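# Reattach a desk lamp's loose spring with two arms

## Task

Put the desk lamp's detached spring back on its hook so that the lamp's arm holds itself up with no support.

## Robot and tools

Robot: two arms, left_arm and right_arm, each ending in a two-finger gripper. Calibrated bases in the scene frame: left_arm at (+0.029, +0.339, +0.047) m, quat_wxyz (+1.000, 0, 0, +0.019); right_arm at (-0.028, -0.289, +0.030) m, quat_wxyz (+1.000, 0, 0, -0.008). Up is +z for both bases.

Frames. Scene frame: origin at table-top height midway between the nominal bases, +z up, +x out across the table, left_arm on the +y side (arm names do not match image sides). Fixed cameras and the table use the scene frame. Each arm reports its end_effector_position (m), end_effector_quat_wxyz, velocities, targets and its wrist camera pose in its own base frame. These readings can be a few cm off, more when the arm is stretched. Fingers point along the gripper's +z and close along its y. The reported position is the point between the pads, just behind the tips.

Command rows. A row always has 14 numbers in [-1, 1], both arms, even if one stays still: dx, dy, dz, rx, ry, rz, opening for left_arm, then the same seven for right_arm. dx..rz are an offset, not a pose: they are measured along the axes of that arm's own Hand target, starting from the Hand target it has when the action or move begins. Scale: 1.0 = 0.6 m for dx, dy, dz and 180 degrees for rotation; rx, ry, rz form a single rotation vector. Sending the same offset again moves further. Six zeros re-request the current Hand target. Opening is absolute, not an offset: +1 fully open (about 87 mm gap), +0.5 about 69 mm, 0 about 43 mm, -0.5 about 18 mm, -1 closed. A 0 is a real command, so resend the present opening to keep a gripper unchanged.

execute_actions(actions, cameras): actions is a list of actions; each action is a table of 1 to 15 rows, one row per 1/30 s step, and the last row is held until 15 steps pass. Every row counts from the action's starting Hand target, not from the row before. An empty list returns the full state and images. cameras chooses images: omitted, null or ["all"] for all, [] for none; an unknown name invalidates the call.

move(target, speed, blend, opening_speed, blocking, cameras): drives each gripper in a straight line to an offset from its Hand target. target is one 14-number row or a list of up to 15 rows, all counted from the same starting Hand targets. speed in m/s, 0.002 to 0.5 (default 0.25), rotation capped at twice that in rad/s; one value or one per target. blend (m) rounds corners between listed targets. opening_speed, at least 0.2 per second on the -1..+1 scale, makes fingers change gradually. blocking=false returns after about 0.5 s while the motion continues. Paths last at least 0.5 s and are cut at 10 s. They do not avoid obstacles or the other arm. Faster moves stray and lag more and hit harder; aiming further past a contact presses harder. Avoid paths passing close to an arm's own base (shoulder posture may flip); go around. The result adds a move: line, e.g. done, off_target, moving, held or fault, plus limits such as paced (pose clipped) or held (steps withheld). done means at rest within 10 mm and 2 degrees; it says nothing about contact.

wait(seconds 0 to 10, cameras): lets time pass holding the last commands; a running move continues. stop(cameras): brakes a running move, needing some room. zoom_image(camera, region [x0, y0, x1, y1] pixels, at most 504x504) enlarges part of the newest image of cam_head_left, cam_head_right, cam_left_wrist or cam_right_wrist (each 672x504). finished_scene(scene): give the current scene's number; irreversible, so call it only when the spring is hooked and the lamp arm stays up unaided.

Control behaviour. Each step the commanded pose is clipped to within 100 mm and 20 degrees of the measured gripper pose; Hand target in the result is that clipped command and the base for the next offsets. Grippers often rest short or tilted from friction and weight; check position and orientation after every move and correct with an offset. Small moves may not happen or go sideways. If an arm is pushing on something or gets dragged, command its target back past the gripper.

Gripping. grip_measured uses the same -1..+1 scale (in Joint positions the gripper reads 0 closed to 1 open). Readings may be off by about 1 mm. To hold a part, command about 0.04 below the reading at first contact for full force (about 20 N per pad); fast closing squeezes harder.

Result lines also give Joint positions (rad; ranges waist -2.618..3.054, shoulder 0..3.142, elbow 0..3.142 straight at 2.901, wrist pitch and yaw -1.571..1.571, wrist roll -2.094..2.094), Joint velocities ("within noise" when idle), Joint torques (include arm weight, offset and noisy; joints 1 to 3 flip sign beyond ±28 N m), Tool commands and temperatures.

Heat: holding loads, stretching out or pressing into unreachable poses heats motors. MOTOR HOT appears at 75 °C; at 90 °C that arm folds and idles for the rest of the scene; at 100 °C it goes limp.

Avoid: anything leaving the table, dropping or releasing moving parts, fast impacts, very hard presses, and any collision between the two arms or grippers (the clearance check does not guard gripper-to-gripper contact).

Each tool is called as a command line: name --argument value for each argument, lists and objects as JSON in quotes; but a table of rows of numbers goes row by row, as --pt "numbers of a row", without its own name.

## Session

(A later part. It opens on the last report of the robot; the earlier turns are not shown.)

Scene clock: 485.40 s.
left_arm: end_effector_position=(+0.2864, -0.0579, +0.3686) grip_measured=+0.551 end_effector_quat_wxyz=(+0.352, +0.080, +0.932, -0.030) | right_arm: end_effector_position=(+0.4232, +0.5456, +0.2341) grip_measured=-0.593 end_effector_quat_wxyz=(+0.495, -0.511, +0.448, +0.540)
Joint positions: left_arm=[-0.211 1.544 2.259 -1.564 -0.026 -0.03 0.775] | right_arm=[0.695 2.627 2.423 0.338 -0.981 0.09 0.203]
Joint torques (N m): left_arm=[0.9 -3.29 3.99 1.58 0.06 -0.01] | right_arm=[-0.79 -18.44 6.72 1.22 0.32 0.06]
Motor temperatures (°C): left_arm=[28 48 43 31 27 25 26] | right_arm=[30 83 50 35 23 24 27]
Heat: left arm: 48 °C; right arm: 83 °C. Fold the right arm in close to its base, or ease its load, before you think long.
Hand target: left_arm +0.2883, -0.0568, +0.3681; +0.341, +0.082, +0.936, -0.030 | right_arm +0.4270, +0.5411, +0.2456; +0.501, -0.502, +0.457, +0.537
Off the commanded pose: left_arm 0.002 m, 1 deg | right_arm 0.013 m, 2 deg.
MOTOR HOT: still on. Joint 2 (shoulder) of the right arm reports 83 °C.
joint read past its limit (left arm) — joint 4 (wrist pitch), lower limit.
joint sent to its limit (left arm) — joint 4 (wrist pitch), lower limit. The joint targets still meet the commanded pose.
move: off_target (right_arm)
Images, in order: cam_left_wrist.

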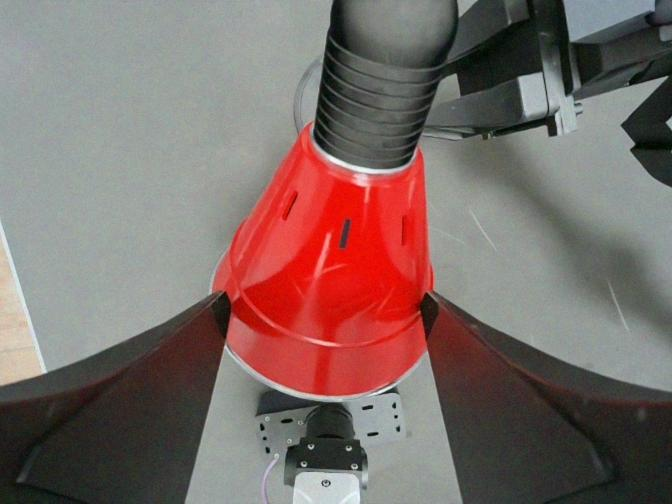

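move --target '[0,0,0,0,0,0,0.25,0,0,0,0,0,0,-0.85]' --opening_speed 0.6 --cameras '[]'

move --pt "0 0 0 0 0 0 0.25 0 0 0 0 0 0 0.1" --pt "0 0 0 0 0 0 0.25 0 0.0 -0.15 0 0 0 0.1" --pt "0 0 0 0 0 0 0.25 0.25 0.1 -0.5 0 0 0 0.1" --opening_speed 0.6

Scene clock: 489.27 s.
left_arm: end_effector_position=(+0.2868, -0.0588, +0.3745) grip_measured=+0.252 end_effector_quat_wxyz=(+0.365, +0.084, +0.927, -0.033) | right_arm: end_effector_position=(+0.4230, +0.5456, +0.2341) grip_measured=-0.593 end_effector_quat_wxyz=(+0.495, -0.512, +0.448, +0.541)
Joint positions: left_arm=[-0.211 1.536 2.266 -1.552 -0.02 -0.023 0.626] | right_arm=[0.695 2.627 2.423 0.338 -0.982 0.089 0.203]
Joint torques (N m): left_arm=[0.91 -2.54 3.41 1.5 0 -0.09] | right_arm=[-0.77 -18.44 6.71 1.22 0.34 0.08]
Heat: left arm: 47 °C; right arm: 84 °C. Fold the right arm in close to its base, or ease its load, before you think long.
Hand target: left_arm +0.2884, -0.0568, +0.3682; +0.341, +0.082, +0.936, -0.030 | right_arm +0.4270, +0.5411, +0.2456; +0.501, -0.502, +0.457, +0.537
Off the commanded pose: left_arm 0.007 m, 3 deg | right_arm 0.013 m, 2 deg.
MOTOR HOT: still on. Joint 2 (shoulder) of the right arm reports 84 °C.
joint sent to its limit (left arm) — joint 4 (wrist pitch), lower limit. The joint targets still meet the commanded pose.
move: off_target (left_arm, right_arm)

Scene clock: 493.83 s.
left_arm: end_effector_position=(+0.2867, -0.0588, +0.3745) grip_measured=+0.252 end_effector_quat_wxyz=(+0.365, +0.084, +0.927, -0.033) | right_arm: end_effector_position=(+0.3925, +0.2500, +0.0716) grip_measured=+0.100 end_effector_quat_wxyz=(+0.494, -0.508, +0.473, +0.523)
Joint positions: left_arm=[-0.211 1.536 2.266 -1.552 -0.02 -0.023 0.626] | right_arm=[0.18 2.36 1.101 1.561 -1.45 0.293 0.55]
Joint torques (N m): left_arm=[0.9 -2.51 3.43 1.5 0 -0.09] | right_arm=[-0.23 -10.48 5.39 1.22 0.13 0.14]
Heat: left arm: 46 °C; right arm: 83 °C. Fold the right arm in close to its base, or ease its load, before you think long.
Hand target: left_arm +0.2884, -0.0568, +0.3682; +0.341, +0.082, +0.936, -0.030 | right_arm +0.3924, +0.2499, +0.0717; +0.501, -0.502, +0.457, +0.536
Off the commanded pose: left_arm 0.007 m, 3 deg | right_arm 0.000 m, 3 deg.
MOTOR HOT: still on. Joint 2 (shoulder) of the right arm reports 83 °C.
joint sent to its limit (left arm) — joint 4 (wrist pitch), lower limit. The joint targets still meet the commanded pose.
joint sent to its limit (right arm) — joint 4 (wrist pitch), upper limit. The joint targets still meet the commanded pose.
move: off_target (left_arm, right_arm)

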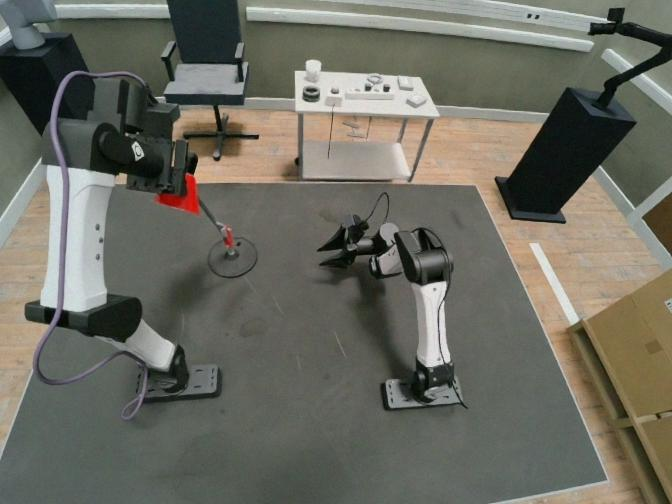

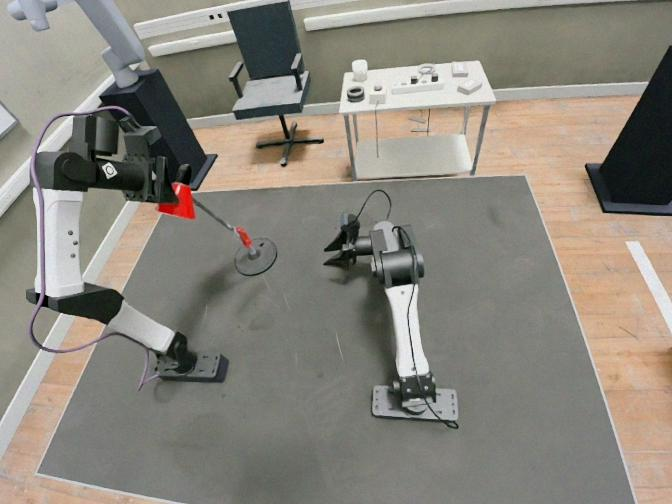

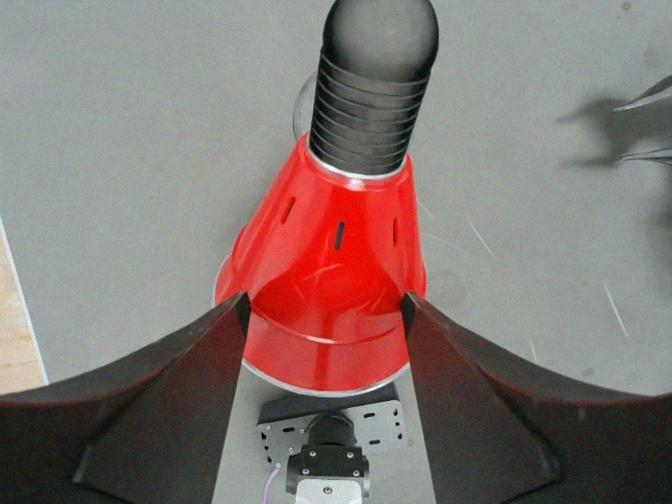

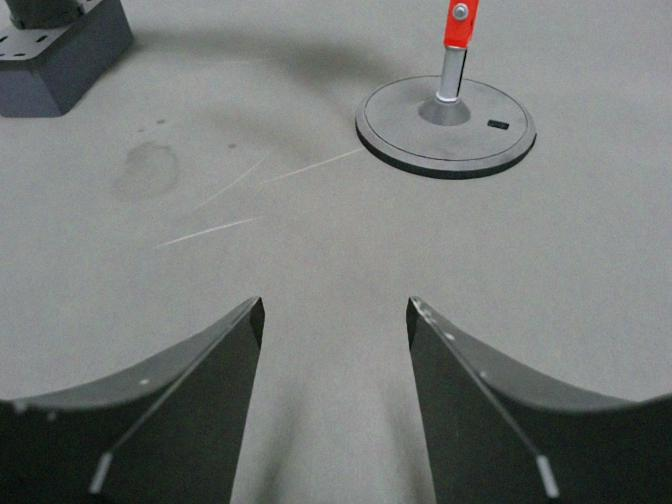

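move --target '[0,0,0,0,0,0,0.25,-0.08,0.18,-0.33,0.25,0,0,0.1]' --cameras '[]'

wait --seconds 10 --cameras '["cam_right_wrist"]'

Scene clock: 499.63 s.
left_arm: end_effector_position=(+0.2867, -0.0588, +0.3745) grip_measured=+0.252 end_effector_quat_wxyz=(+0.365, +0.084, +0.927, -0.033) | right_arm: end_effector_position=(+0.3029, +0.0415, +0.0990) grip_measured=+0.100 end_effector_quat_wxyz=(+0.637, -0.273, +0.647, +0.318)
Joint positions: left_arm=[-0.211 1.536 2.266 -1.552 -0.02 -0.023 0.626] | right_arm=[-0.459 1.733 0.227 1.566 -1.32 0.123 0.55]
Joint torques (N m): left_arm=[0.9 -2.52 3.41 1.5 0 -0.08] | right_arm=[-0.9 -6.61 2.85 1.36 -0.02 -0.01]
Heat: left arm: 45 °C; right arm: 79 °C. Fold the right arm in close to its base, or ease its load, before you think long.
Hand target: left_arm +0.2884, -0.0568, +0.3682; +0.341, +0.082, +0.936, -0.030 | right_arm +0.3005, +0.0408, +0.1028; +0.655, -0.272, +0.628, +0.321
Off the commanded pose: left_arm 0.007 m, 3 deg | right_arm 0.005 m, 3 deg.
MOTOR HOT: still on. Joint 2 (shoulder) of the right arm reports 79 °C.
joint sent to its limit (left arm) — joint 4 (wrist pitch), lower limit. The joint targets still meet the commanded pose.
joint sent to its limit (right arm) — joint 4 (wrist pitch), upper limit. The joint targets are off in orientation, not in position.
move: off_target (left_arm, right_arm)

Scene clock: 509.63 s.
left_arm: end_effector_position=(+0.2867, -0.0588, +0.3745) grip_measured=+0.252 end_effector_quat_wxyz=(+0.365, +0.084, +0.927, -0.033) | right_arm: end_effector_position=(+0.3027, +0.0416, +0.0989) grip_measured=+0.100 end_effector_quat_wxyz=(+0.637, -0.273, +0.647, +0.319)
Joint positions: left_arm=[-0.211 1.536 2.266 -1.552 -0.02 -0.023 0.626] | right_arm=[-0.459 1.733 0.227 1.566 -1.322 0.123 0.55]
Joint torques (N m): left_arm=[0.9 -2.52 3.41 1.5 0 -0.08] | right_arm=[-0.91 -6.6 2.85 1.36 -0.03 0]
Motor temperatures (°C): left_arm=[28 44 42 30 27 25 26] | right_arm=[29 70 46 35 23 24 26]
Heat: left arm: 44 °C; right arm: 70 °C.
Hand target: left_arm +0.2884, -0.0568, +0.3682; +0.341, +0.082, +0.936, -0.030 | right_arm +0.3003, +0.0409, +0.1028; +0.655, -0.272, +0.628, +0.321
Tool commands: left_gripper/opening=+0.25 right_gripper/opening=+0.1
Off the commanded pose: left_arm 0.007 m, 3 deg | right_arm 0.005 m, 3 deg.
MOTOR HOT: cleared for the motors of the right arm.
wait: 10.00 s; at rest by 0.17 s
Images, in order: cam_right_wrist.

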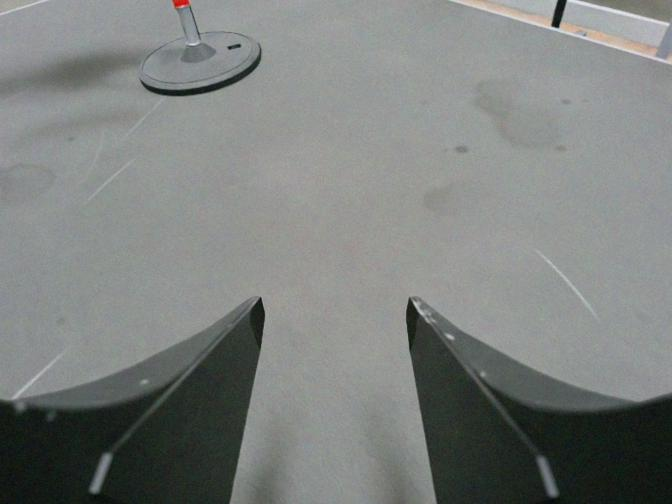

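wait --seconds 10 --cameras '[]'

wait --seconds 8 --cameras '[]'

Scene clock: 524.60 s.
left_arm: end_effector_position=(+0.2867, -0.0588, +0.3745) grip_measured=+0.252 end_effector_quat_wxyz=(+0.365, +0.084, +0.927, -0.033) | right_arm: end_effector_position=(+0.3027, +0.0416, +0.0989) grip_measured=+0.100 end_effector_quat_wxyz=(+0.637, -0.273, +0.647, +0.319)
Joint positions: left_arm=[-0.211 1.536 2.266 -1.552 -0.02 -0.023 0.626] | right_arm=[-0.459 1.733 0.227 1.566 -1.322 0.123 0.55]
Joint torques (N m): left_arm=[0.9 -2.51 3.41 1.5 0 -0.09] | right_arm=[-0.87 -6.61 2.86 1.37 -0.04 0]
Motor temperatures (°C): left_arm=[28 42 41 30 27 25 26] | right_arm=[29 62 45 35 23 24 26]
Heat: left arm: 42 °C; right arm: 62 °C.
Hand target: left_arm +0.2884, -0.0568, +0.3682; +0.341, +0.082, +0.936, -0.030 | right_arm +0.3003, +0.0409, +0.1028; +0.655, -0.272, +0.628, +0.321
Tool commands: left_gripper/opening=+0.25 right_gripper/opening=+0.1
Off the commanded pose: left_arm 0.007 m, 3 deg | right_arm 0.005 m, 3 deg.
wait: 10.00 s; at rest from the start

Scene clock: 532.60 s.
left_arm: end_effector_position=(+0.2867, -0.0588, +0.3745) grip_measured=+0.252 end_effector_quat_wxyz=(+0.365, +0.084, +0.927, -0.033) | right_arm: end_effector_position=(+0.3027, +0.0416, +0.0989) grip_measured=+0.100 end_effector_quat_wxyz=(+0.637, -0.273, +0.647, +0.319)
Joint positions: left_arm=[-0.211 1.536 2.266 -1.552 -0.02 -0.023 0.626] | right_arm=[-0.459 1.733 0.227 1.566 -1.322 0.123 0.55]
Joint torques (N m): left_arm=[0.88 -2.52 3.4 1.5 0 -0.08] | right_arm=[-0.88 -6.58 2.85 1.36 -0.03 -0.01]
Hand target: left_arm +0.2884, -0.0568, +0.3682; +0.341, +0.082, +0.936, -0.030 | right_arm +0.3003, +0.0409, +0.1028; +0.655, -0.272, +0.628, +0.321
Tool commands: left_gripper/opening=+0.25 right_gripper/opening=+0.1
Off the commanded pose: left_arm 0.007 m, 3 deg | right_arm 0.005 m, 3 deg.
wait: 8.00 s; at rest by 0.17 s

move --target '[0,0,0,0,0,0,0.25,0.053,0.248,0.575,-0.194,0.077,-0.025,0.1]' --cameras '["cam_right_wrist"]'

zoom_image --camera "cam_right_wrist" --region '[200, 0, 500, 220]'

Scene clock: 541.57 s.
left_arm: end_effector_position=(+0.2867, -0.0588, +0.3745) grip_measured=+0.252 end_effector_quat_wxyz=(+0.365, +0.084, +0.927, -0.033) | right_arm: end_effector_position=(+0.4060, +0.3982, +0.0951) grip_measured=+0.100 end_effector_quat_wxyz=(+0.471, -0.510, +0.573, +0.436)
Joint positions: left_arm=[-0.211 1.536 2.266 -1.552 -0.02 -0.023 0.626] | right_arm=[0.538 2.194 1.369 0.531 -0.915 -0.216 0.55]
Joint torques (N m): left_arm=[0.91 -2.52 3.41 1.49 0 -0.09] | right_arm=[-0.23 -11.29 10.14 1.34 -0.18 -0.22]
Motor temperatures (°C): left_arm=[28 41 41 30 27 25 26] | right_arm=[29 57 44 35 23 24 26]
Heat: left arm: 41 °C; right arm: 57 °C.
Hand target: left_arm +0.2884, -0.0568, +0.3682; +0.341, +0.082, +0.936, -0.030 | right_arm +0.4107, +0.4014, +0.1000; +0.476, -0.516, +0.565, +0.434
Off the commanded pose: left_arm 0.007 m, 3 deg | right_arm 0.008 m, 1 deg.
joint sent to its limit (left arm) — joint 4 (wrist pitch), lower limit. The joint targets still meet the commanded pose.
move: off_target (left_arm)
Images, in order: cam_right_wrist.

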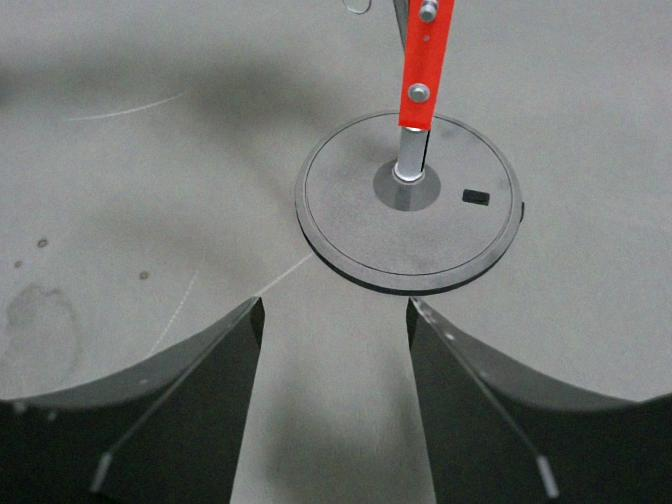

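Scaled by 1.680 from the camera's 672x504 image, which has a finer 960x720 frame.

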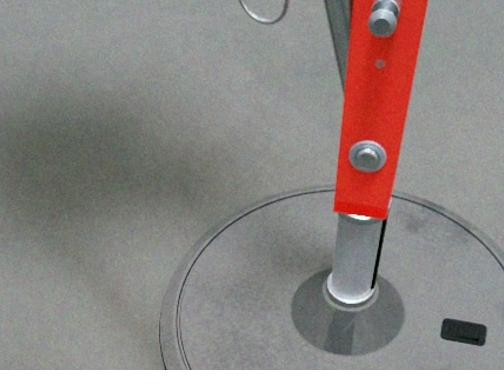

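move --target '[0,0,0,0,0,0,0.25,-0.15,0,0.04,0,0,0,0.1]' --cameras '["cam_right_wrist"]'

zoom_image --camera "cam_right_wrist" --region '[280, 40, 520, 260]'

Scene clock: 544.80 s.
left_arm: end_effector_position=(+0.2867, -0.0588, +0.3745) grip_measured=+0.252 end_effector_quat_wxyz=(+0.365, +0.084, +0.927, -0.033) | right_arm: end_effector_position=(+0.4115, +0.4382, +0.1609) grip_measured=+0.100 end_effector_quat_wxyz=(+0.460, -0.515, +0.576, +0.437)
Joint positions: left_arm=[-0.211 1.536 2.266 -1.552 -0.02 -0.023 0.626] | right_arm=[0.602 2.185 1.658 0.222 -0.865 -0.205 0.55]
Joint torques (N m): left_arm=[0.91 -2.51 3.43 1.5 0 -0.08] | right_arm=[-0.12 -15.24 10.85 1.4 -0.04 -0.01]
Hand target: left_arm +0.2884, -0.0568, +0.3682; +0.341, +0.082, +0.936, -0.030 | right_arm +0.4143, +0.4402, +0.1847; +0.476, -0.516, +0.565, +0.434
Off the commanded pose: left_arm 0.007 m, 3 deg | right_arm 0.024 m, 2 deg.
joint sent to its limit (left arm) — joint 4 (wrist pitch), lower limit. The joint targets still meet the commanded pose.
move: off_target (left_arm, right_arm)
Images, in order: cam_right_wrist.

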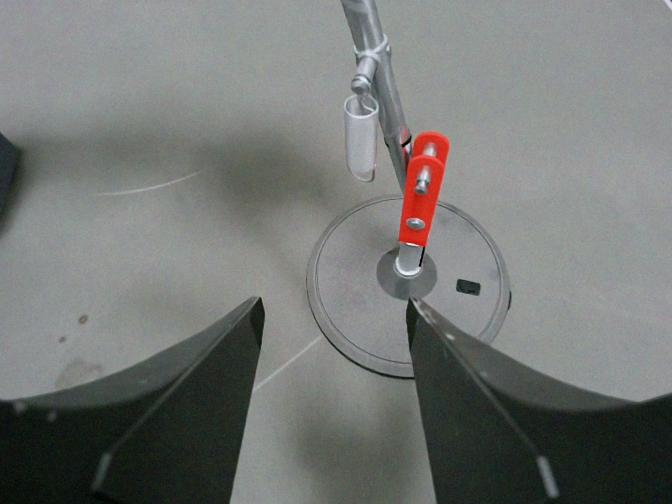

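Scaled by 2.100 from the camera's 672x504 image, which has a finer 960x720 frame.

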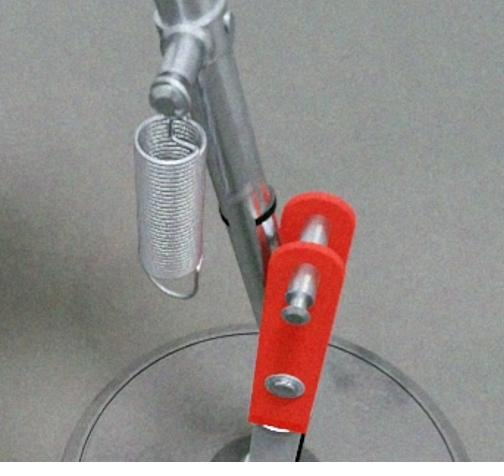

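move --target '[0,0,0,0,0,0,0.25,-0.015,-0.022,0.05,0,-0.035,0,0]' --speed 0.12 --cameras '["cam_right_wrist"]'

Scene clock: 554.03 s.
left_arm: end_effector_position=(+0.2867, -0.0588, +0.3745) grip_measured=+0.252 end_effector_quat_wxyz=(+0.365, +0.084, +0.927, -0.033) | right_arm: end_effector_position=(+0.4268, +0.4634, +0.1751) grip_measured=+0.000 end_effector_quat_wxyz=(+0.493, -0.493, +0.550, +0.460)
Joint positions: left_arm=[-0.211 1.536 2.266 -1.552 -0.02 -0.023 0.626] | right_arm=[0.617 2.275 1.746 0.39 -0.86 -0.086 0.5]
Joint torques (N m): left_arm=[0.91 -2.52 3.41 1.5 0 -0.08] | right_arm=[0.32 -12.75 11.11 1.69 0.03 0.11]
Motor temperatures (°C): left_arm=[28 40 40 30 27 25 26] | right_arm=[29 63 46 35 23 24 26]
Heat: left arm: 40 °C; right arm: 63 °C.
Hand target: left_arm +0.2884, -0.0568, +0.3682; +0.341, +0.082, +0.936, -0.030 | right_arm +0.4302, +0.4700, +0.1884; +0.506, -0.491, +0.538, +0.461
Off the commanded pose: left_arm 0.007 m, 3 deg | right_arm 0.015 m, 2 deg.
joint sent to its limit (left arm) — joint 4 (wrist pitch), lower limit. The joint targets still meet the commanded pose.
move: off_target (left_arm, right_arm)
Images, in order: cam_right_wrist.

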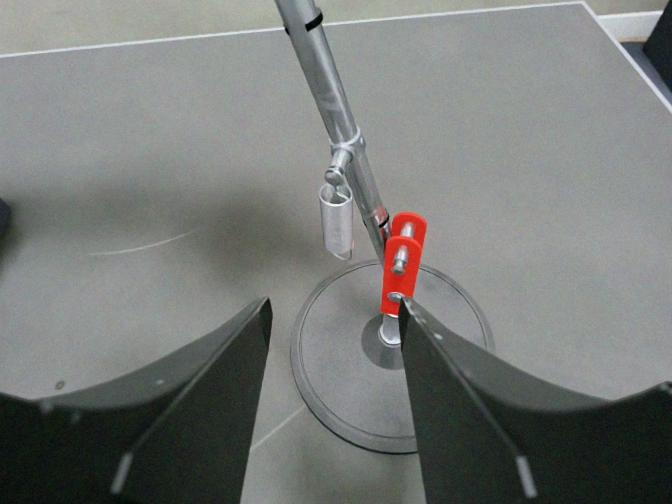

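move --pt "0 0 0 0 0 0 0.25 0.0 0.004 0 0 0 0 -0.4" --pt "0 0 0 0 0 0 0.25 0.012 0.004 0.045 0 0 0 -0.4" --speed 0.08 --cameras '["cam_right_wrist"]'

zoom_image --camera "cam_right_wrist" --region '[200, 150, 500, 370]'

Scene clock: 563.13 s.
left_arm: end_effector_position=(+0.2867, -0.0588, +0.3745) grip_measured=+0.252 end_effector_quat_wxyz=(+0.365, +0.084, +0.927, -0.033) | right_arm: end_effector_position=(+0.4272, +0.4921, +0.1707) grip_measured=-0.400 end_effector_quat_wxyz=(+0.500, -0.495, +0.542, +0.460)
Joint positions: left_arm=[-0.211 1.536 2.266 -1.552 -0.02 -0.023 0.626] | right_arm=[0.661 2.352 1.843 0.395 -0.82 -0.079 0.3]
Joint torques (N m): left_arm=[0.88 -2.52 3.41 1.5 0 -0.09] | right_arm=[0.02 -13.22 11.15 1.51 0.04 0.11]
Hand target: left_arm +0.2884, -0.0568, +0.3682; +0.341, +0.082, +0.936, -0.030 | right_arm +0.4303, +0.4966, +0.1795; +0.506, -0.491, +0.538, +0.461
Off the commanded pose: left_arm 0.007 m, 3 deg | right_arm 0.010 m, 1 deg.
joint sent to its limit (left arm) — joint 4 (wrist pitch), lower limit. The joint targets still meet the commanded pose.
move: off_target (left_arm)
Images, in order: cam_right_wrist.

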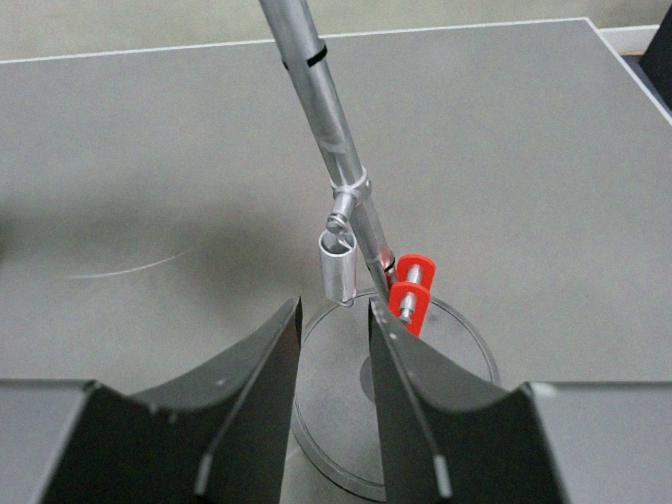

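Scaled by 1.680 from the camera's 672x504 image, which has a finer 960x720 frame.

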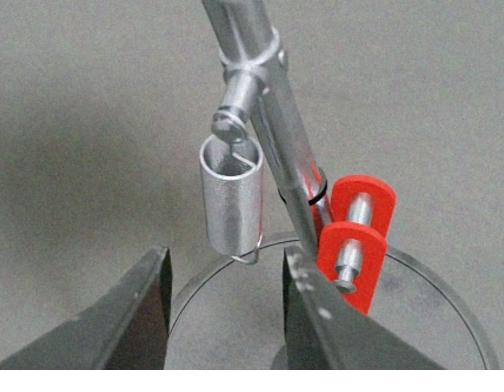

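move --target '[0,0,0,0,0,0,0.25,0.014,-0.001,0.03,0,0,0,-0.4]' --speed 0.06 --cameras '["cam_right_wrist"]'

zoom_image --camera "cam_right_wrist" --region '[230, 180, 480, 370]'

Scene clock: 570.27 s.
left_arm: end_effector_position=(+0.2867, -0.0588, +0.3745) grip_measured=+0.252 end_effector_quat_wxyz=(+0.365, +0.084, +0.927, -0.033) | right_arm: end_effector_position=(+0.4311, +0.5091, +0.1632) grip_measured=-0.400 end_effector_quat_wxyz=(+0.504, -0.495, +0.539, +0.459)
Joint positions: left_arm=[-0.211 1.536 2.266 -1.552 -0.02 -0.023 0.626] | right_arm=[0.682 2.418 1.922 0.395 -0.797 -0.076 0.3]
Joint torques (N m): left_arm=[0.9 -2.51 3.43 1.49 0 -0.08] | right_arm=[0.21 -13.63 11.19 1.43 0.08 0.11]
Hand target: left_arm +0.2884, -0.0568, +0.3682; +0.341, +0.082, +0.936, -0.030 | right_arm +0.4325, +0.5138, +0.1701; +0.506, -0.491, +0.538, +0.461
Off the commanded pose: left_arm 0.007 m, 3 deg | right_arm 0.008 m, 1 deg.
joint sent to its limit (left arm) — joint 4 (wrist pitch), lower limit. The joint targets still meet the commanded pose.
move: off_target (left_arm)
Images, in order: cam_right_wrist.

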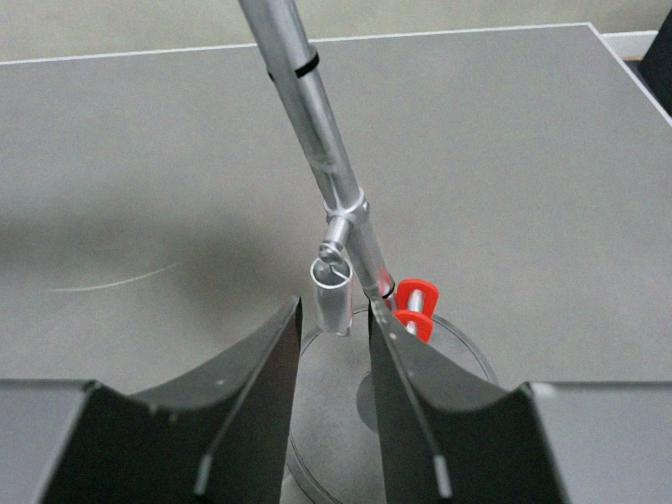

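Scaled by 2.016 from the camera's 672x504 image, which has a finer 960x720 frame.

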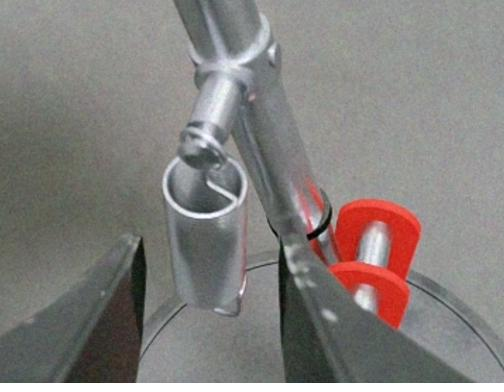

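move --pt "0 0 0 0 0 0 0.25 0.015 0.001 0.013 0 0 0 -0.4" --pt "0 0 0 0 0 0 0.25 0.015 0.001 0.013 0 0 0 -0.85" --speed 0.06 --opening_speed 0.5 --cameras '["cam_right_wrist"]'

zoom_image --camera "cam_right_wrist" --region '[230, 180, 480, 370]'

Scene clock: 576.47 s.
left_arm: end_effector_position=(+0.2867, -0.0588, +0.3745) grip_measured=+0.252 end_effector_quat_wxyz=(+0.365, +0.084, +0.927, -0.033) | right_arm: end_effector_position=(+0.4321, +0.5138, +0.1501) grip_measured=-0.849 end_effector_quat_wxyz=(+0.499, -0.493, +0.545, +0.458)
Joint positions: left_arm=[-0.211 1.536 2.266 -1.552 -0.02 -0.023 0.626] | right_arm=[0.689 2.449 1.938 0.395 -0.786 -0.075 0.075]
Joint torques (N m): left_arm=[0.9 -2.52 3.43 1.5 0 -0.08] | right_arm=[0.55 -13.87 11.37 1.58 0.05 0.11]
Hand target: left_arm +0.2884, -0.0568, +0.3682; +0.341, +0.082, +0.936, -0.030 | right_arm +0.4326, +0.5211, +0.1607; +0.507, -0.491, +0.538, +0.461
Off the commanded pose: left_arm 0.007 m, 3 deg | right_arm 0.013 m, 1 deg.
joint sent to its limit (left arm) — joint 4 (wrist pitch), lower limit. The joint targets still meet the commanded pose.
move: off_target (left_arm, right_arm); target 2's new opening was sent with right_arm's hand 0.013 m and 1 deg from that target
Images, in order: cam_right_wrist.

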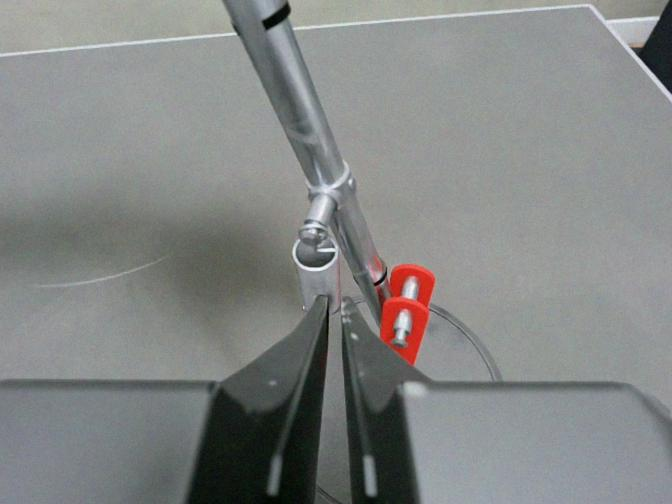

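Scaled by 2.016 from the camera's 672x504 image, which has a finer 960x720 frame.

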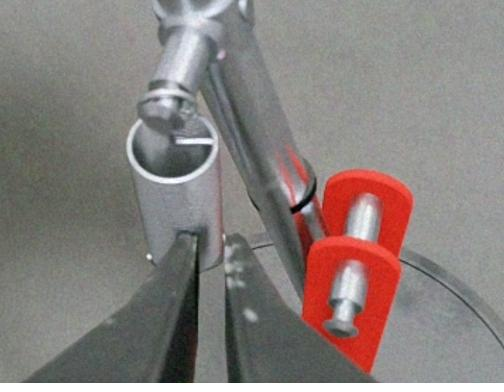

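move --pt "0 0 0 0 0 0 0.25 0 0 -0.02 0 0 0 -0.85" --pt "0 0 0 0 0 0 0.25 0 0 -0.02 0 0 0 -0.35" --speed 0.08 --cameras '["cam_right_wrist"]'

zoom_image --camera "cam_right_wrist" --region '[230, 180, 480, 370]'

Scene clock: 581.00 s.
left_arm: end_effector_position=(+0.2867, -0.0588, +0.3745) grip_measured=+0.252 end_effector_quat_wxyz=(+0.365, +0.084, +0.927, -0.033) | right_arm: end_effector_position=(+0.4308, +0.5130, +0.1456) grip_measured=-0.350 end_effector_quat_wxyz=(+0.496, -0.494, +0.547, +0.459)
Joint positions: left_arm=[-0.211 1.536 2.266 -1.552 -0.02 -0.023 0.626] | right_arm=[0.689 2.449 1.924 0.401 -0.788 -0.075 0.325]
Joint torques (N m): left_arm=[0.9 -2.52 3.43 1.5 0 -0.09] | right_arm=[-0.84 -17.42 6.63 1.73 -0.12 0.07]
Hand target: left_arm +0.2884, -0.0568, +0.3682; +0.341, +0.082, +0.936, -0.030 | right_arm +0.4315, +0.5092, +0.1615; +0.507, -0.491, +0.538, +0.461
Off the commanded pose: left_arm 0.007 m, 3 deg | right_arm 0.016 m, 2 deg.
joint sent to its limit (left arm) — joint 4 (wrist pitch), lower limit. The joint targets still meet the commanded pose.
move: off_target (left_arm, right_arm); target 2's new opening was sent with right_arm's hand 0.016 m and 2 deg from that target
Images, in order: cam_right_wrist.

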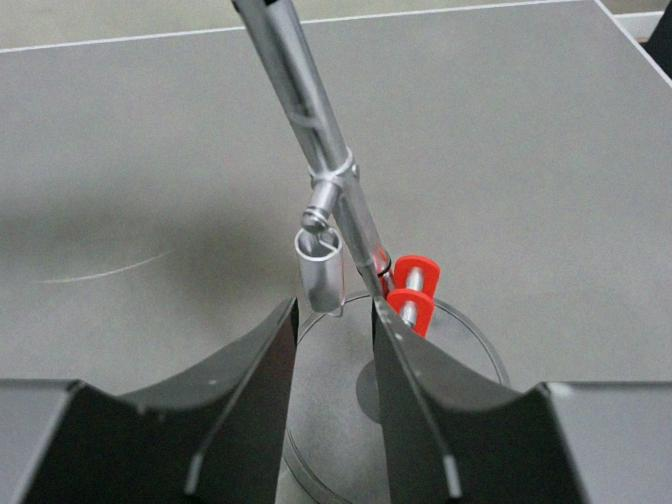

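Scaled by 2.016 from the camera's 672x504 image, which has a finer 960x720 frame.

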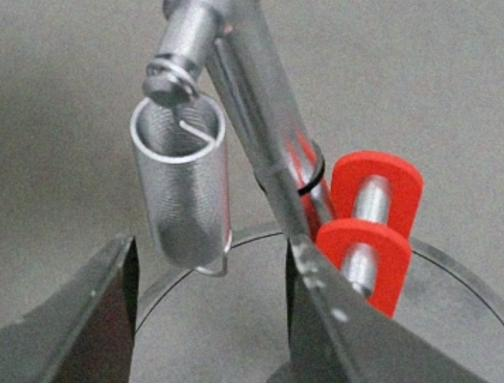

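move --target '[0,0,0,0,0,0,0.25,0.014,0.006,0.048,0,0,0,-0.35]' --speed 0.08 --cameras '["cam_right_wrist"]'

zoom_image --camera "cam_right_wrist" --region '[230, 180, 480, 370]'

Scene clock: 587.33 s.
left_arm: end_effector_position=(+0.2865, -0.0587, +0.3744) grip_measured=+0.251 end_effector_quat_wxyz=(+0.364, +0.085, +0.927, -0.033) | right_arm: end_effector_position=(+0.4300, +0.5298, +0.1452) grip_measured=-0.350 end_effector_quat_wxyz=(+0.501, -0.494, +0.542, +0.460)
Joint positions: left_arm=[-0.211 1.536 2.266 -1.553 -0.02 -0.021 0.626] | right_arm=[0.713 2.496 1.997 0.394 -0.766 -0.07 0.325]
Joint torques (N m): left_arm=[0.91 -2.52 3.4 1.51 0 -0.1] | right_arm=[0.66 -13.45 11.56 1.52 0.11 0.06]
Motor temperatures (°C): left_arm=[28 39 40 30 27 25 26] | right_arm=[29 70 49 35 23 24 25]
Heat: left arm: 40 °C; right arm: 70 °C.
Hand target: left_arm +0.2884, -0.0568, +0.3682; +0.341, +0.082, +0.936, -0.030 | right_arm +0.4304, +0.5377, +0.1513; +0.506, -0.491, +0.538, +0.461
Off the commanded pose: left_arm 0.007 m, 3 deg | right_arm 0.010 m, 1 deg.
joint sent to its limit (left arm) — joint 4 (wrist pitch), lower limit. The joint targets still meet the commanded pose.
move: off_target (left_arm)
Images, in order: cam_right_wrist.

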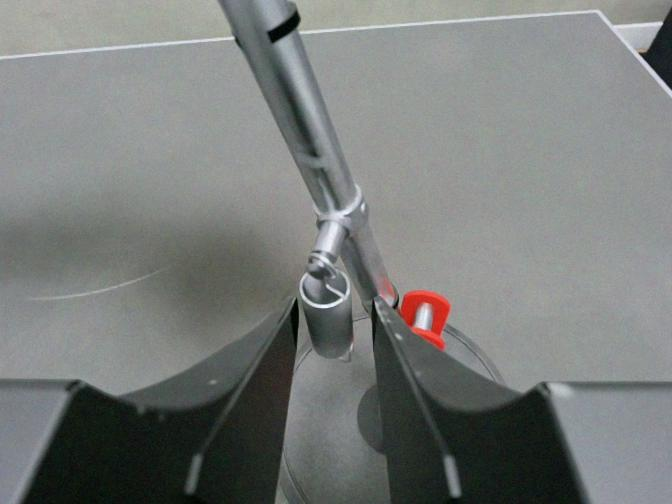

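Scaled by 2.016 from the camera's 672x504 image, which has a finer 960x720 frame.

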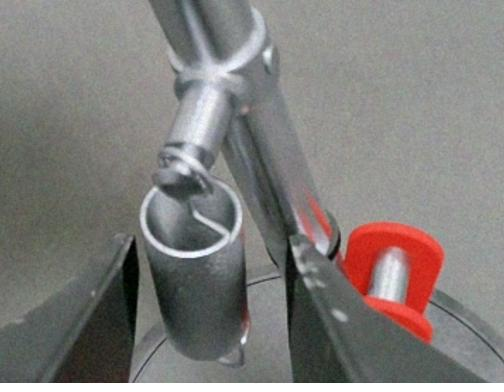

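move --pt "0 0 0 0 0 0 0.25 0.002 0.004 -0.01 0 0 0 -0.35" --pt "0 0 0 0 0 0 0.25 0.002 0.004 -0.01 0 0 0 -0.9" --speed 0.08 --opening_speed 0.5 --cameras '["cam_right_wrist"]'

zoom_image --camera "cam_right_wrist" --region '[230, 180, 480, 370]'

Scene clock: 592.63 s.
left_arm: end_effector_position=(+0.2865, -0.0587, +0.3743) grip_measured=+0.251 end_effector_quat_wxyz=(+0.364, +0.085, +0.927, -0.033) | right_arm: end_effector_position=(+0.4320, +0.5294, +0.1452) grip_measured=-0.599 end_effector_quat_wxyz=(+0.503, -0.491, +0.545, +0.457)
Joint positions: left_arm=[-0.211 1.536 2.266 -1.553 -0.02 -0.021 0.626] | right_arm=[0.712 2.496 1.998 0.394 -0.755 -0.069 0.2]
Joint torques (N m): left_arm=[0.91 -2.51 3.41 1.51 0 -0.1] | right_arm=[0.31 -15.95 6.68 1.76 -0.07 0.06]
Hand target: left_arm +0.2883, -0.0568, +0.3681; +0.341, +0.082, +0.936, -0.030 | right_arm +0.4276, +0.5318, +0.1505; +0.507, -0.491, +0.538, +0.461
Off the commanded pose: left_arm 0.007 m, 3 deg | right_arm 0.007 m, 1 deg.
joint sent to its limit (left arm) — joint 4 (wrist pitch), lower limit. The joint targets still meet the commanded pose.
move: off_target (left_arm)
Images, in order: cam_right_wrist.

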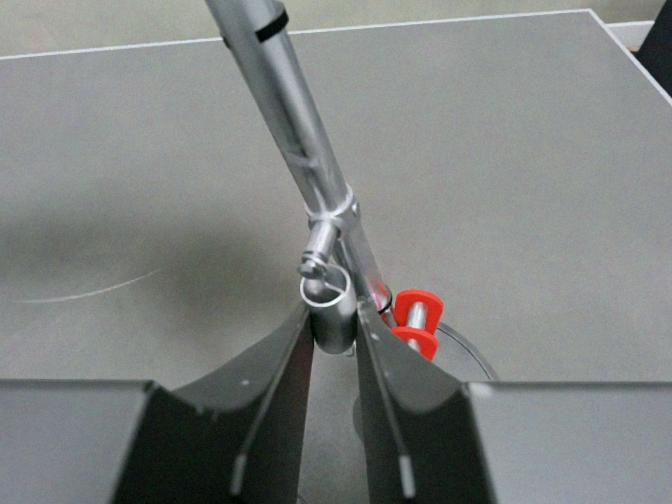

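Scaled by 2.016 from the camera's 672x504 image, which has a finer 960x720 frame.

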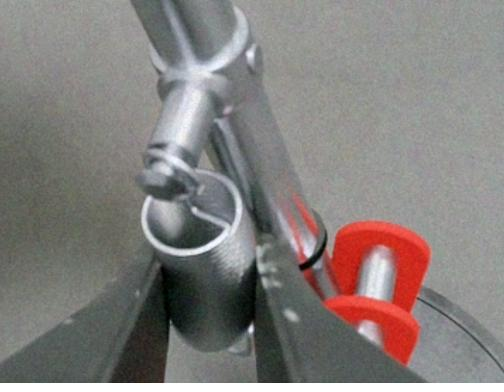

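move --pt "0 0 0 0 0 0 0.25 0 0 -0.03 0 0 0 -0.9" --pt "0 0 0 0 0 0 0.25 0.003 -0.035 -0.03 0 0 -0.16 -0.9" --speed 0.06 --cameras '["cam_right_wrist"]'

zoom_image --camera "cam_right_wrist" --region '[230, 180, 480, 370]'

Scene clock: 611.80 s.
left_arm: end_effector_position=(+0.2862, -0.0587, +0.3742) grip_measured=+0.251 end_effector_quat_wxyz=(+0.364, +0.085, +0.927, -0.033) | right_arm: end_effector_position=(+0.4448, +0.5185, +0.1469) grip_measured=-0.599 end_effector_quat_wxyz=(+0.605, -0.607, +0.398, +0.326)
Joint positions: left_arm=[-0.211 1.536 2.266 -1.554 -0.02 -0.021 0.626] | right_arm=[0.703 2.46 1.894 0.489 -0.781 -0.551 0.2]
Joint torques (N m): left_arm=[0.9 -2.51 3.41 1.52 0 -0.1] | right_arm=[-1.06 -16.66 5.81 1.4 -0.05 -0.13]
Hand target: left_arm +0.2884, -0.0568, +0.3681; +0.341, +0.082, +0.936, -0.030 | right_arm +0.4468, +0.5118, +0.1495; +0.605, -0.610, +0.399, +0.321
Off the commanded pose: left_arm 0.007 m, 3 deg | right_arm 0.007 m, 1 deg.
joint sent to its limit (left arm) — joint 4 (wrist pitch), lower limit. The joint targets still meet the commanded pose.
move: off_target (left_arm)
Images, in order: cam_right_wrist.

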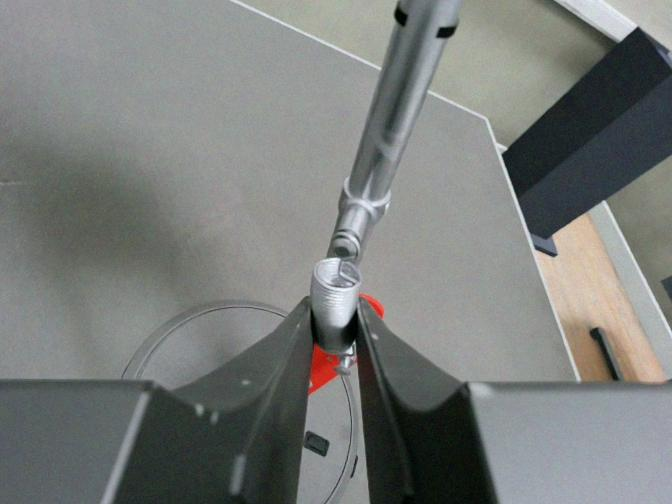

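Scaled by 2.016 from the camera's 672x504 image, which has a finer 960x720 frame.

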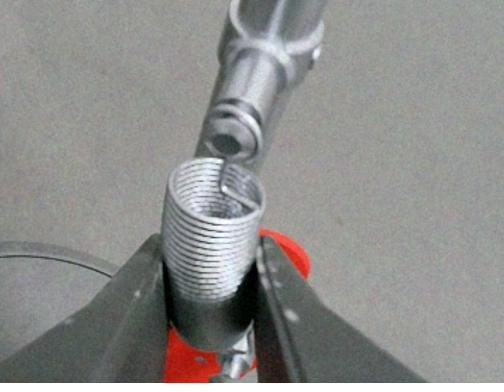

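zoom_image --camera "cam_right_wrist" --region '[290, 300, 410, 400]'

zoom_image --camera "cam_left_wrist" --region '[280, 0, 560, 200]'

Scaled by 4.200 from the camera's 672x504 image, which has a finer 960x720 frame.

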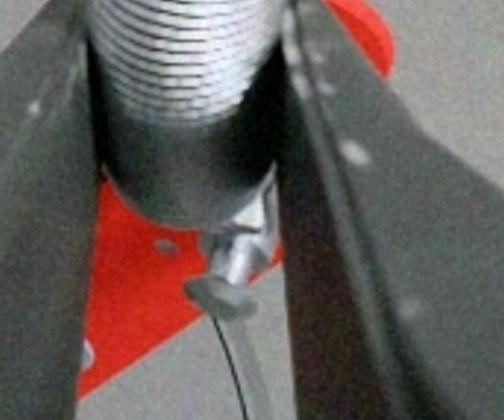

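This scene's latest camera images include none from cam_left_wrist. They are from: cam_right_wrist. cam_left_wrist's image comes with the result of a call that names it in "cameras".

execute_actions --actions '[]' --cameras '["cam_left_wrist","cam_head_left","cam_head_right","cam_right_wrist"]'

zoom_image --camera "cam_left_wrist" --region '[280, 0, 560, 200]'

zoom_image --camera "cam_head_left" --region '[190, 190, 290, 290]'

zoom_image --camera "cam_head_right" --region '[190, 180, 290, 280]'

Scene clock: 623.20 s.
left_arm: end_effector_position=(+0.2862, -0.0587, +0.3742) grip_measured=+0.251 end_effector_quat_wxyz=(+0.364, +0.085, +0.927, -0.033) | right_arm: end_effector_position=(+0.4449, +0.5185, +0.1470) grip_measured=-0.599 end_effector_quat_wxyz=(+0.605, -0.608, +0.398, +0.326)
Joint positions: left_arm=[-0.211 1.536 2.266 -1.554 -0.02 -0.021 0.626] | right_arm=[0.703 2.46 1.894 0.489 -0.781 -0.552 0.2]
Joint velocities: within noise
Joint torques (N m): left_arm=[0.91 -2.51 3.41 1.51 0 -0.1] | right_arm=[-1.09 -16.66 5.81 1.4 -0.05 -0.16]
Motor temperatures (°C): left_arm=[28 38 39 30 27 25 26] | right_arm=[29 77 47 35 23 24 26]
Heat: left arm: 39 °C; right arm: 77 °C. Fold the right arm in close to its base, or ease its load, before you think long.
Hand target: left_arm +0.2884, -0.0568, +0.3681; +0.341, +0.082, +0.936, -0.030 | right_arm +0.4469, +0.5118, +0.1495; +0.605, -0.610, +0.399, +0.321
Tool commands: left_gripper/opening=+0.25 right_gripper/opening=-0.9
Off the commanded pose: left_arm 0.007 m, 3 deg | right_arm 0.007 m, 1 deg.
MOTOR HOT: joint 2 (shoulder) of the right arm reports 77 °C; the controller's stop level is 90 °C. To cool a motor, set the load down, stop pushing, or move to a pose that needs little force.

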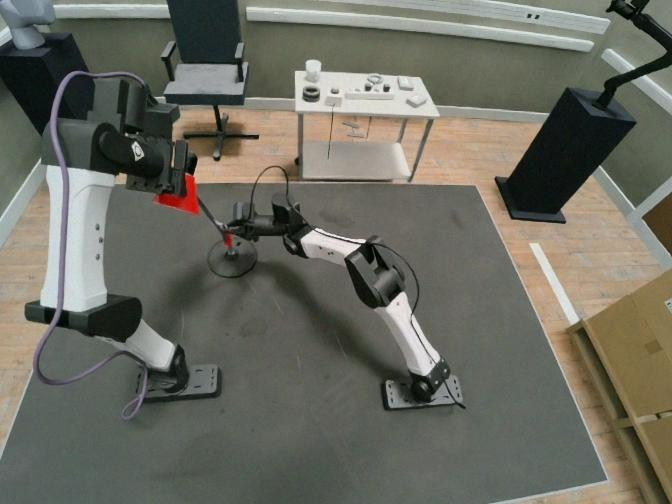

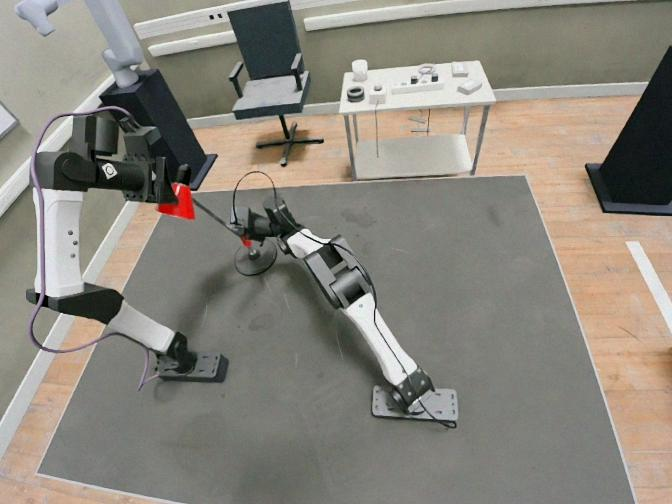

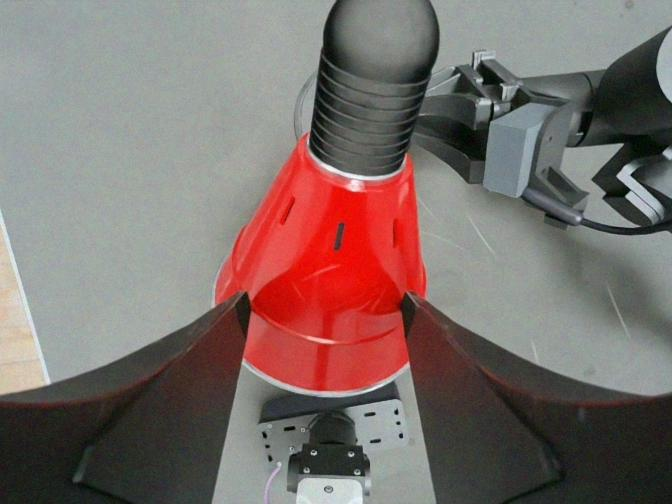

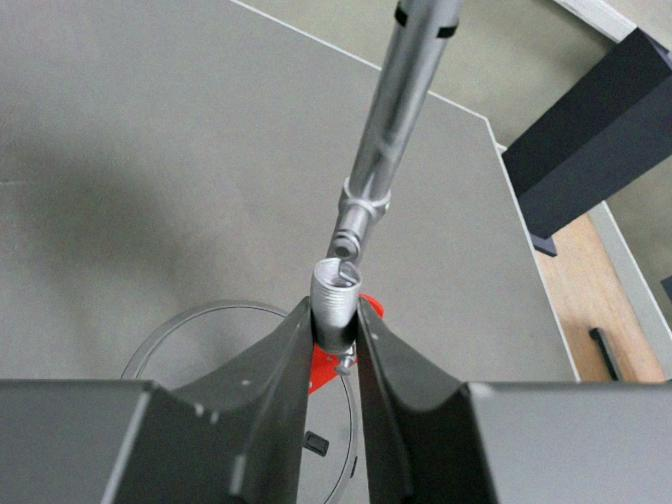

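Scaled by 1.800 from the camera's 672x504 image, which has a finer 960x720 frame.

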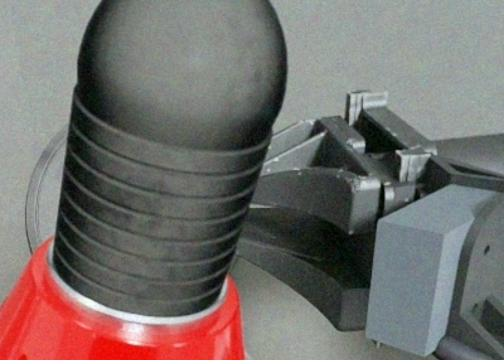

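Scaled by 5.040 from the camera's 672x504 image, which has a finer 960x720 frame.

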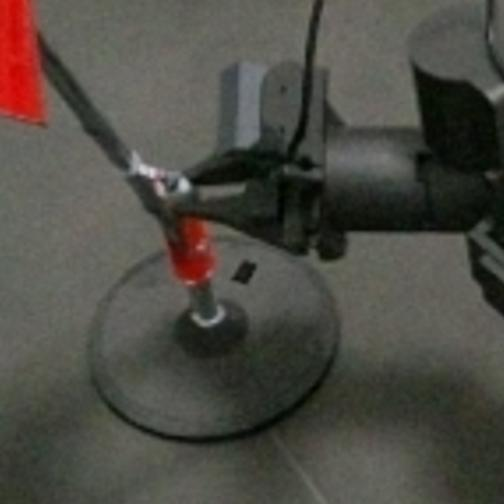

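Scaled by 5.040 from the camera's 672x504 image, which has a finer 960x720 frame.

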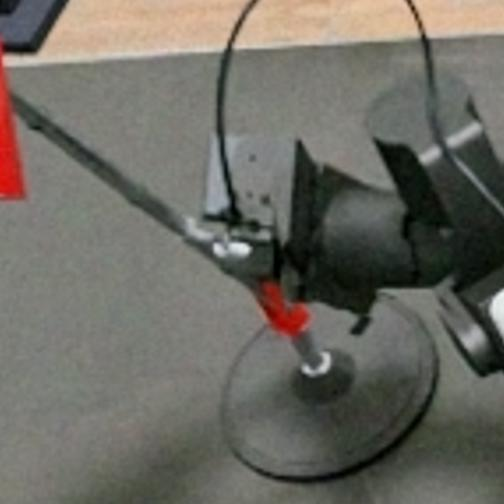

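move --target '[0,0,0,0,0,0,0.25,0.02,-0.008,0,0,0,0,-0.9]' --speed 0.06 --cameras '["cam_right_wrist"]'

zoom_image --camera "cam_right_wrist" --region '[270, 240, 410, 400]'

Scene clock: 633.47 s.
left_arm: end_effector_position=(+0.2862, -0.0587, +0.3742) grip_measured=+0.251 end_effector_quat_wxyz=(+0.364, +0.085, +0.927, -0.033) | right_arm: end_effector_position=(+0.4454, +0.5165, +0.1478) grip_measured=-0.599 end_effector_quat_wxyz=(+0.605, -0.609, +0.394, +0.329)
Joint positions: left_arm=[-0.211 1.536 2.266 -1.554 -0.02 -0.021 0.626] | right_arm=[0.697 2.46 1.894 0.492 -0.797 -0.553 0.2]
Joint torques (N m): left_arm=[0.9 -2.51 3.41 1.52 0 -0.1] | right_arm=[-1.74 -12.83 9.43 1.37 -0.02 -0.16]
Heat: left arm: 39 °C; right arm: 80 °C. Fold the right arm in close to its base, or ease its load, before you think long.
Hand target: left_arm +0.2884, -0.0568, +0.3681; +0.341, +0.082, +0.936, -0.030 | right_arm +0.4566, +0.5105, +0.1414; +0.605, -0.610, +0.399, +0.321
Off the commanded pose: left_arm 0.007 m, 3 deg | right_arm 0.014 m, 1 deg.
MOTOR HOT: still on. Joint 2 (shoulder) of the right arm reports 80 °C.
joint sent to its limit (left arm) — joint 4 (wrist pitch), lower limit. The joint targets still meet the commanded pose.
move: off_target (left_arm, right_arm)
Images, in order: cam_right_wrist.

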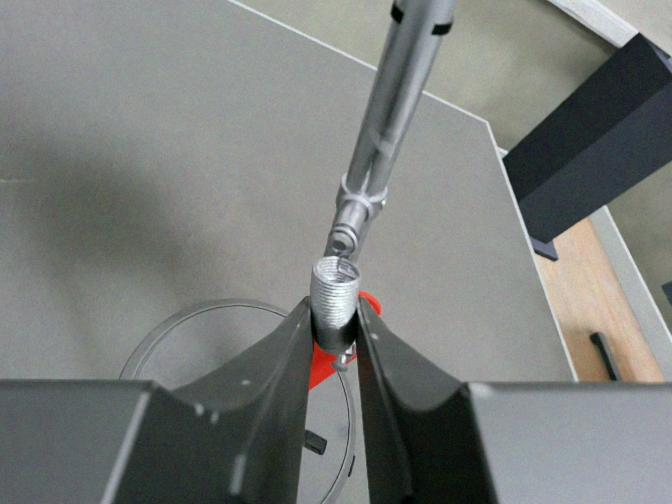

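Scaled by 3.150 from the camera's 672x504 image, which has a finer 960x720 frame.

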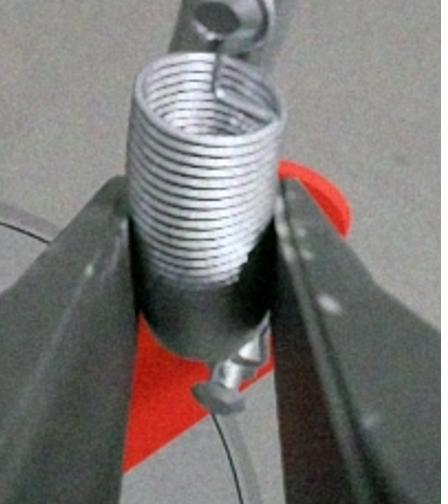

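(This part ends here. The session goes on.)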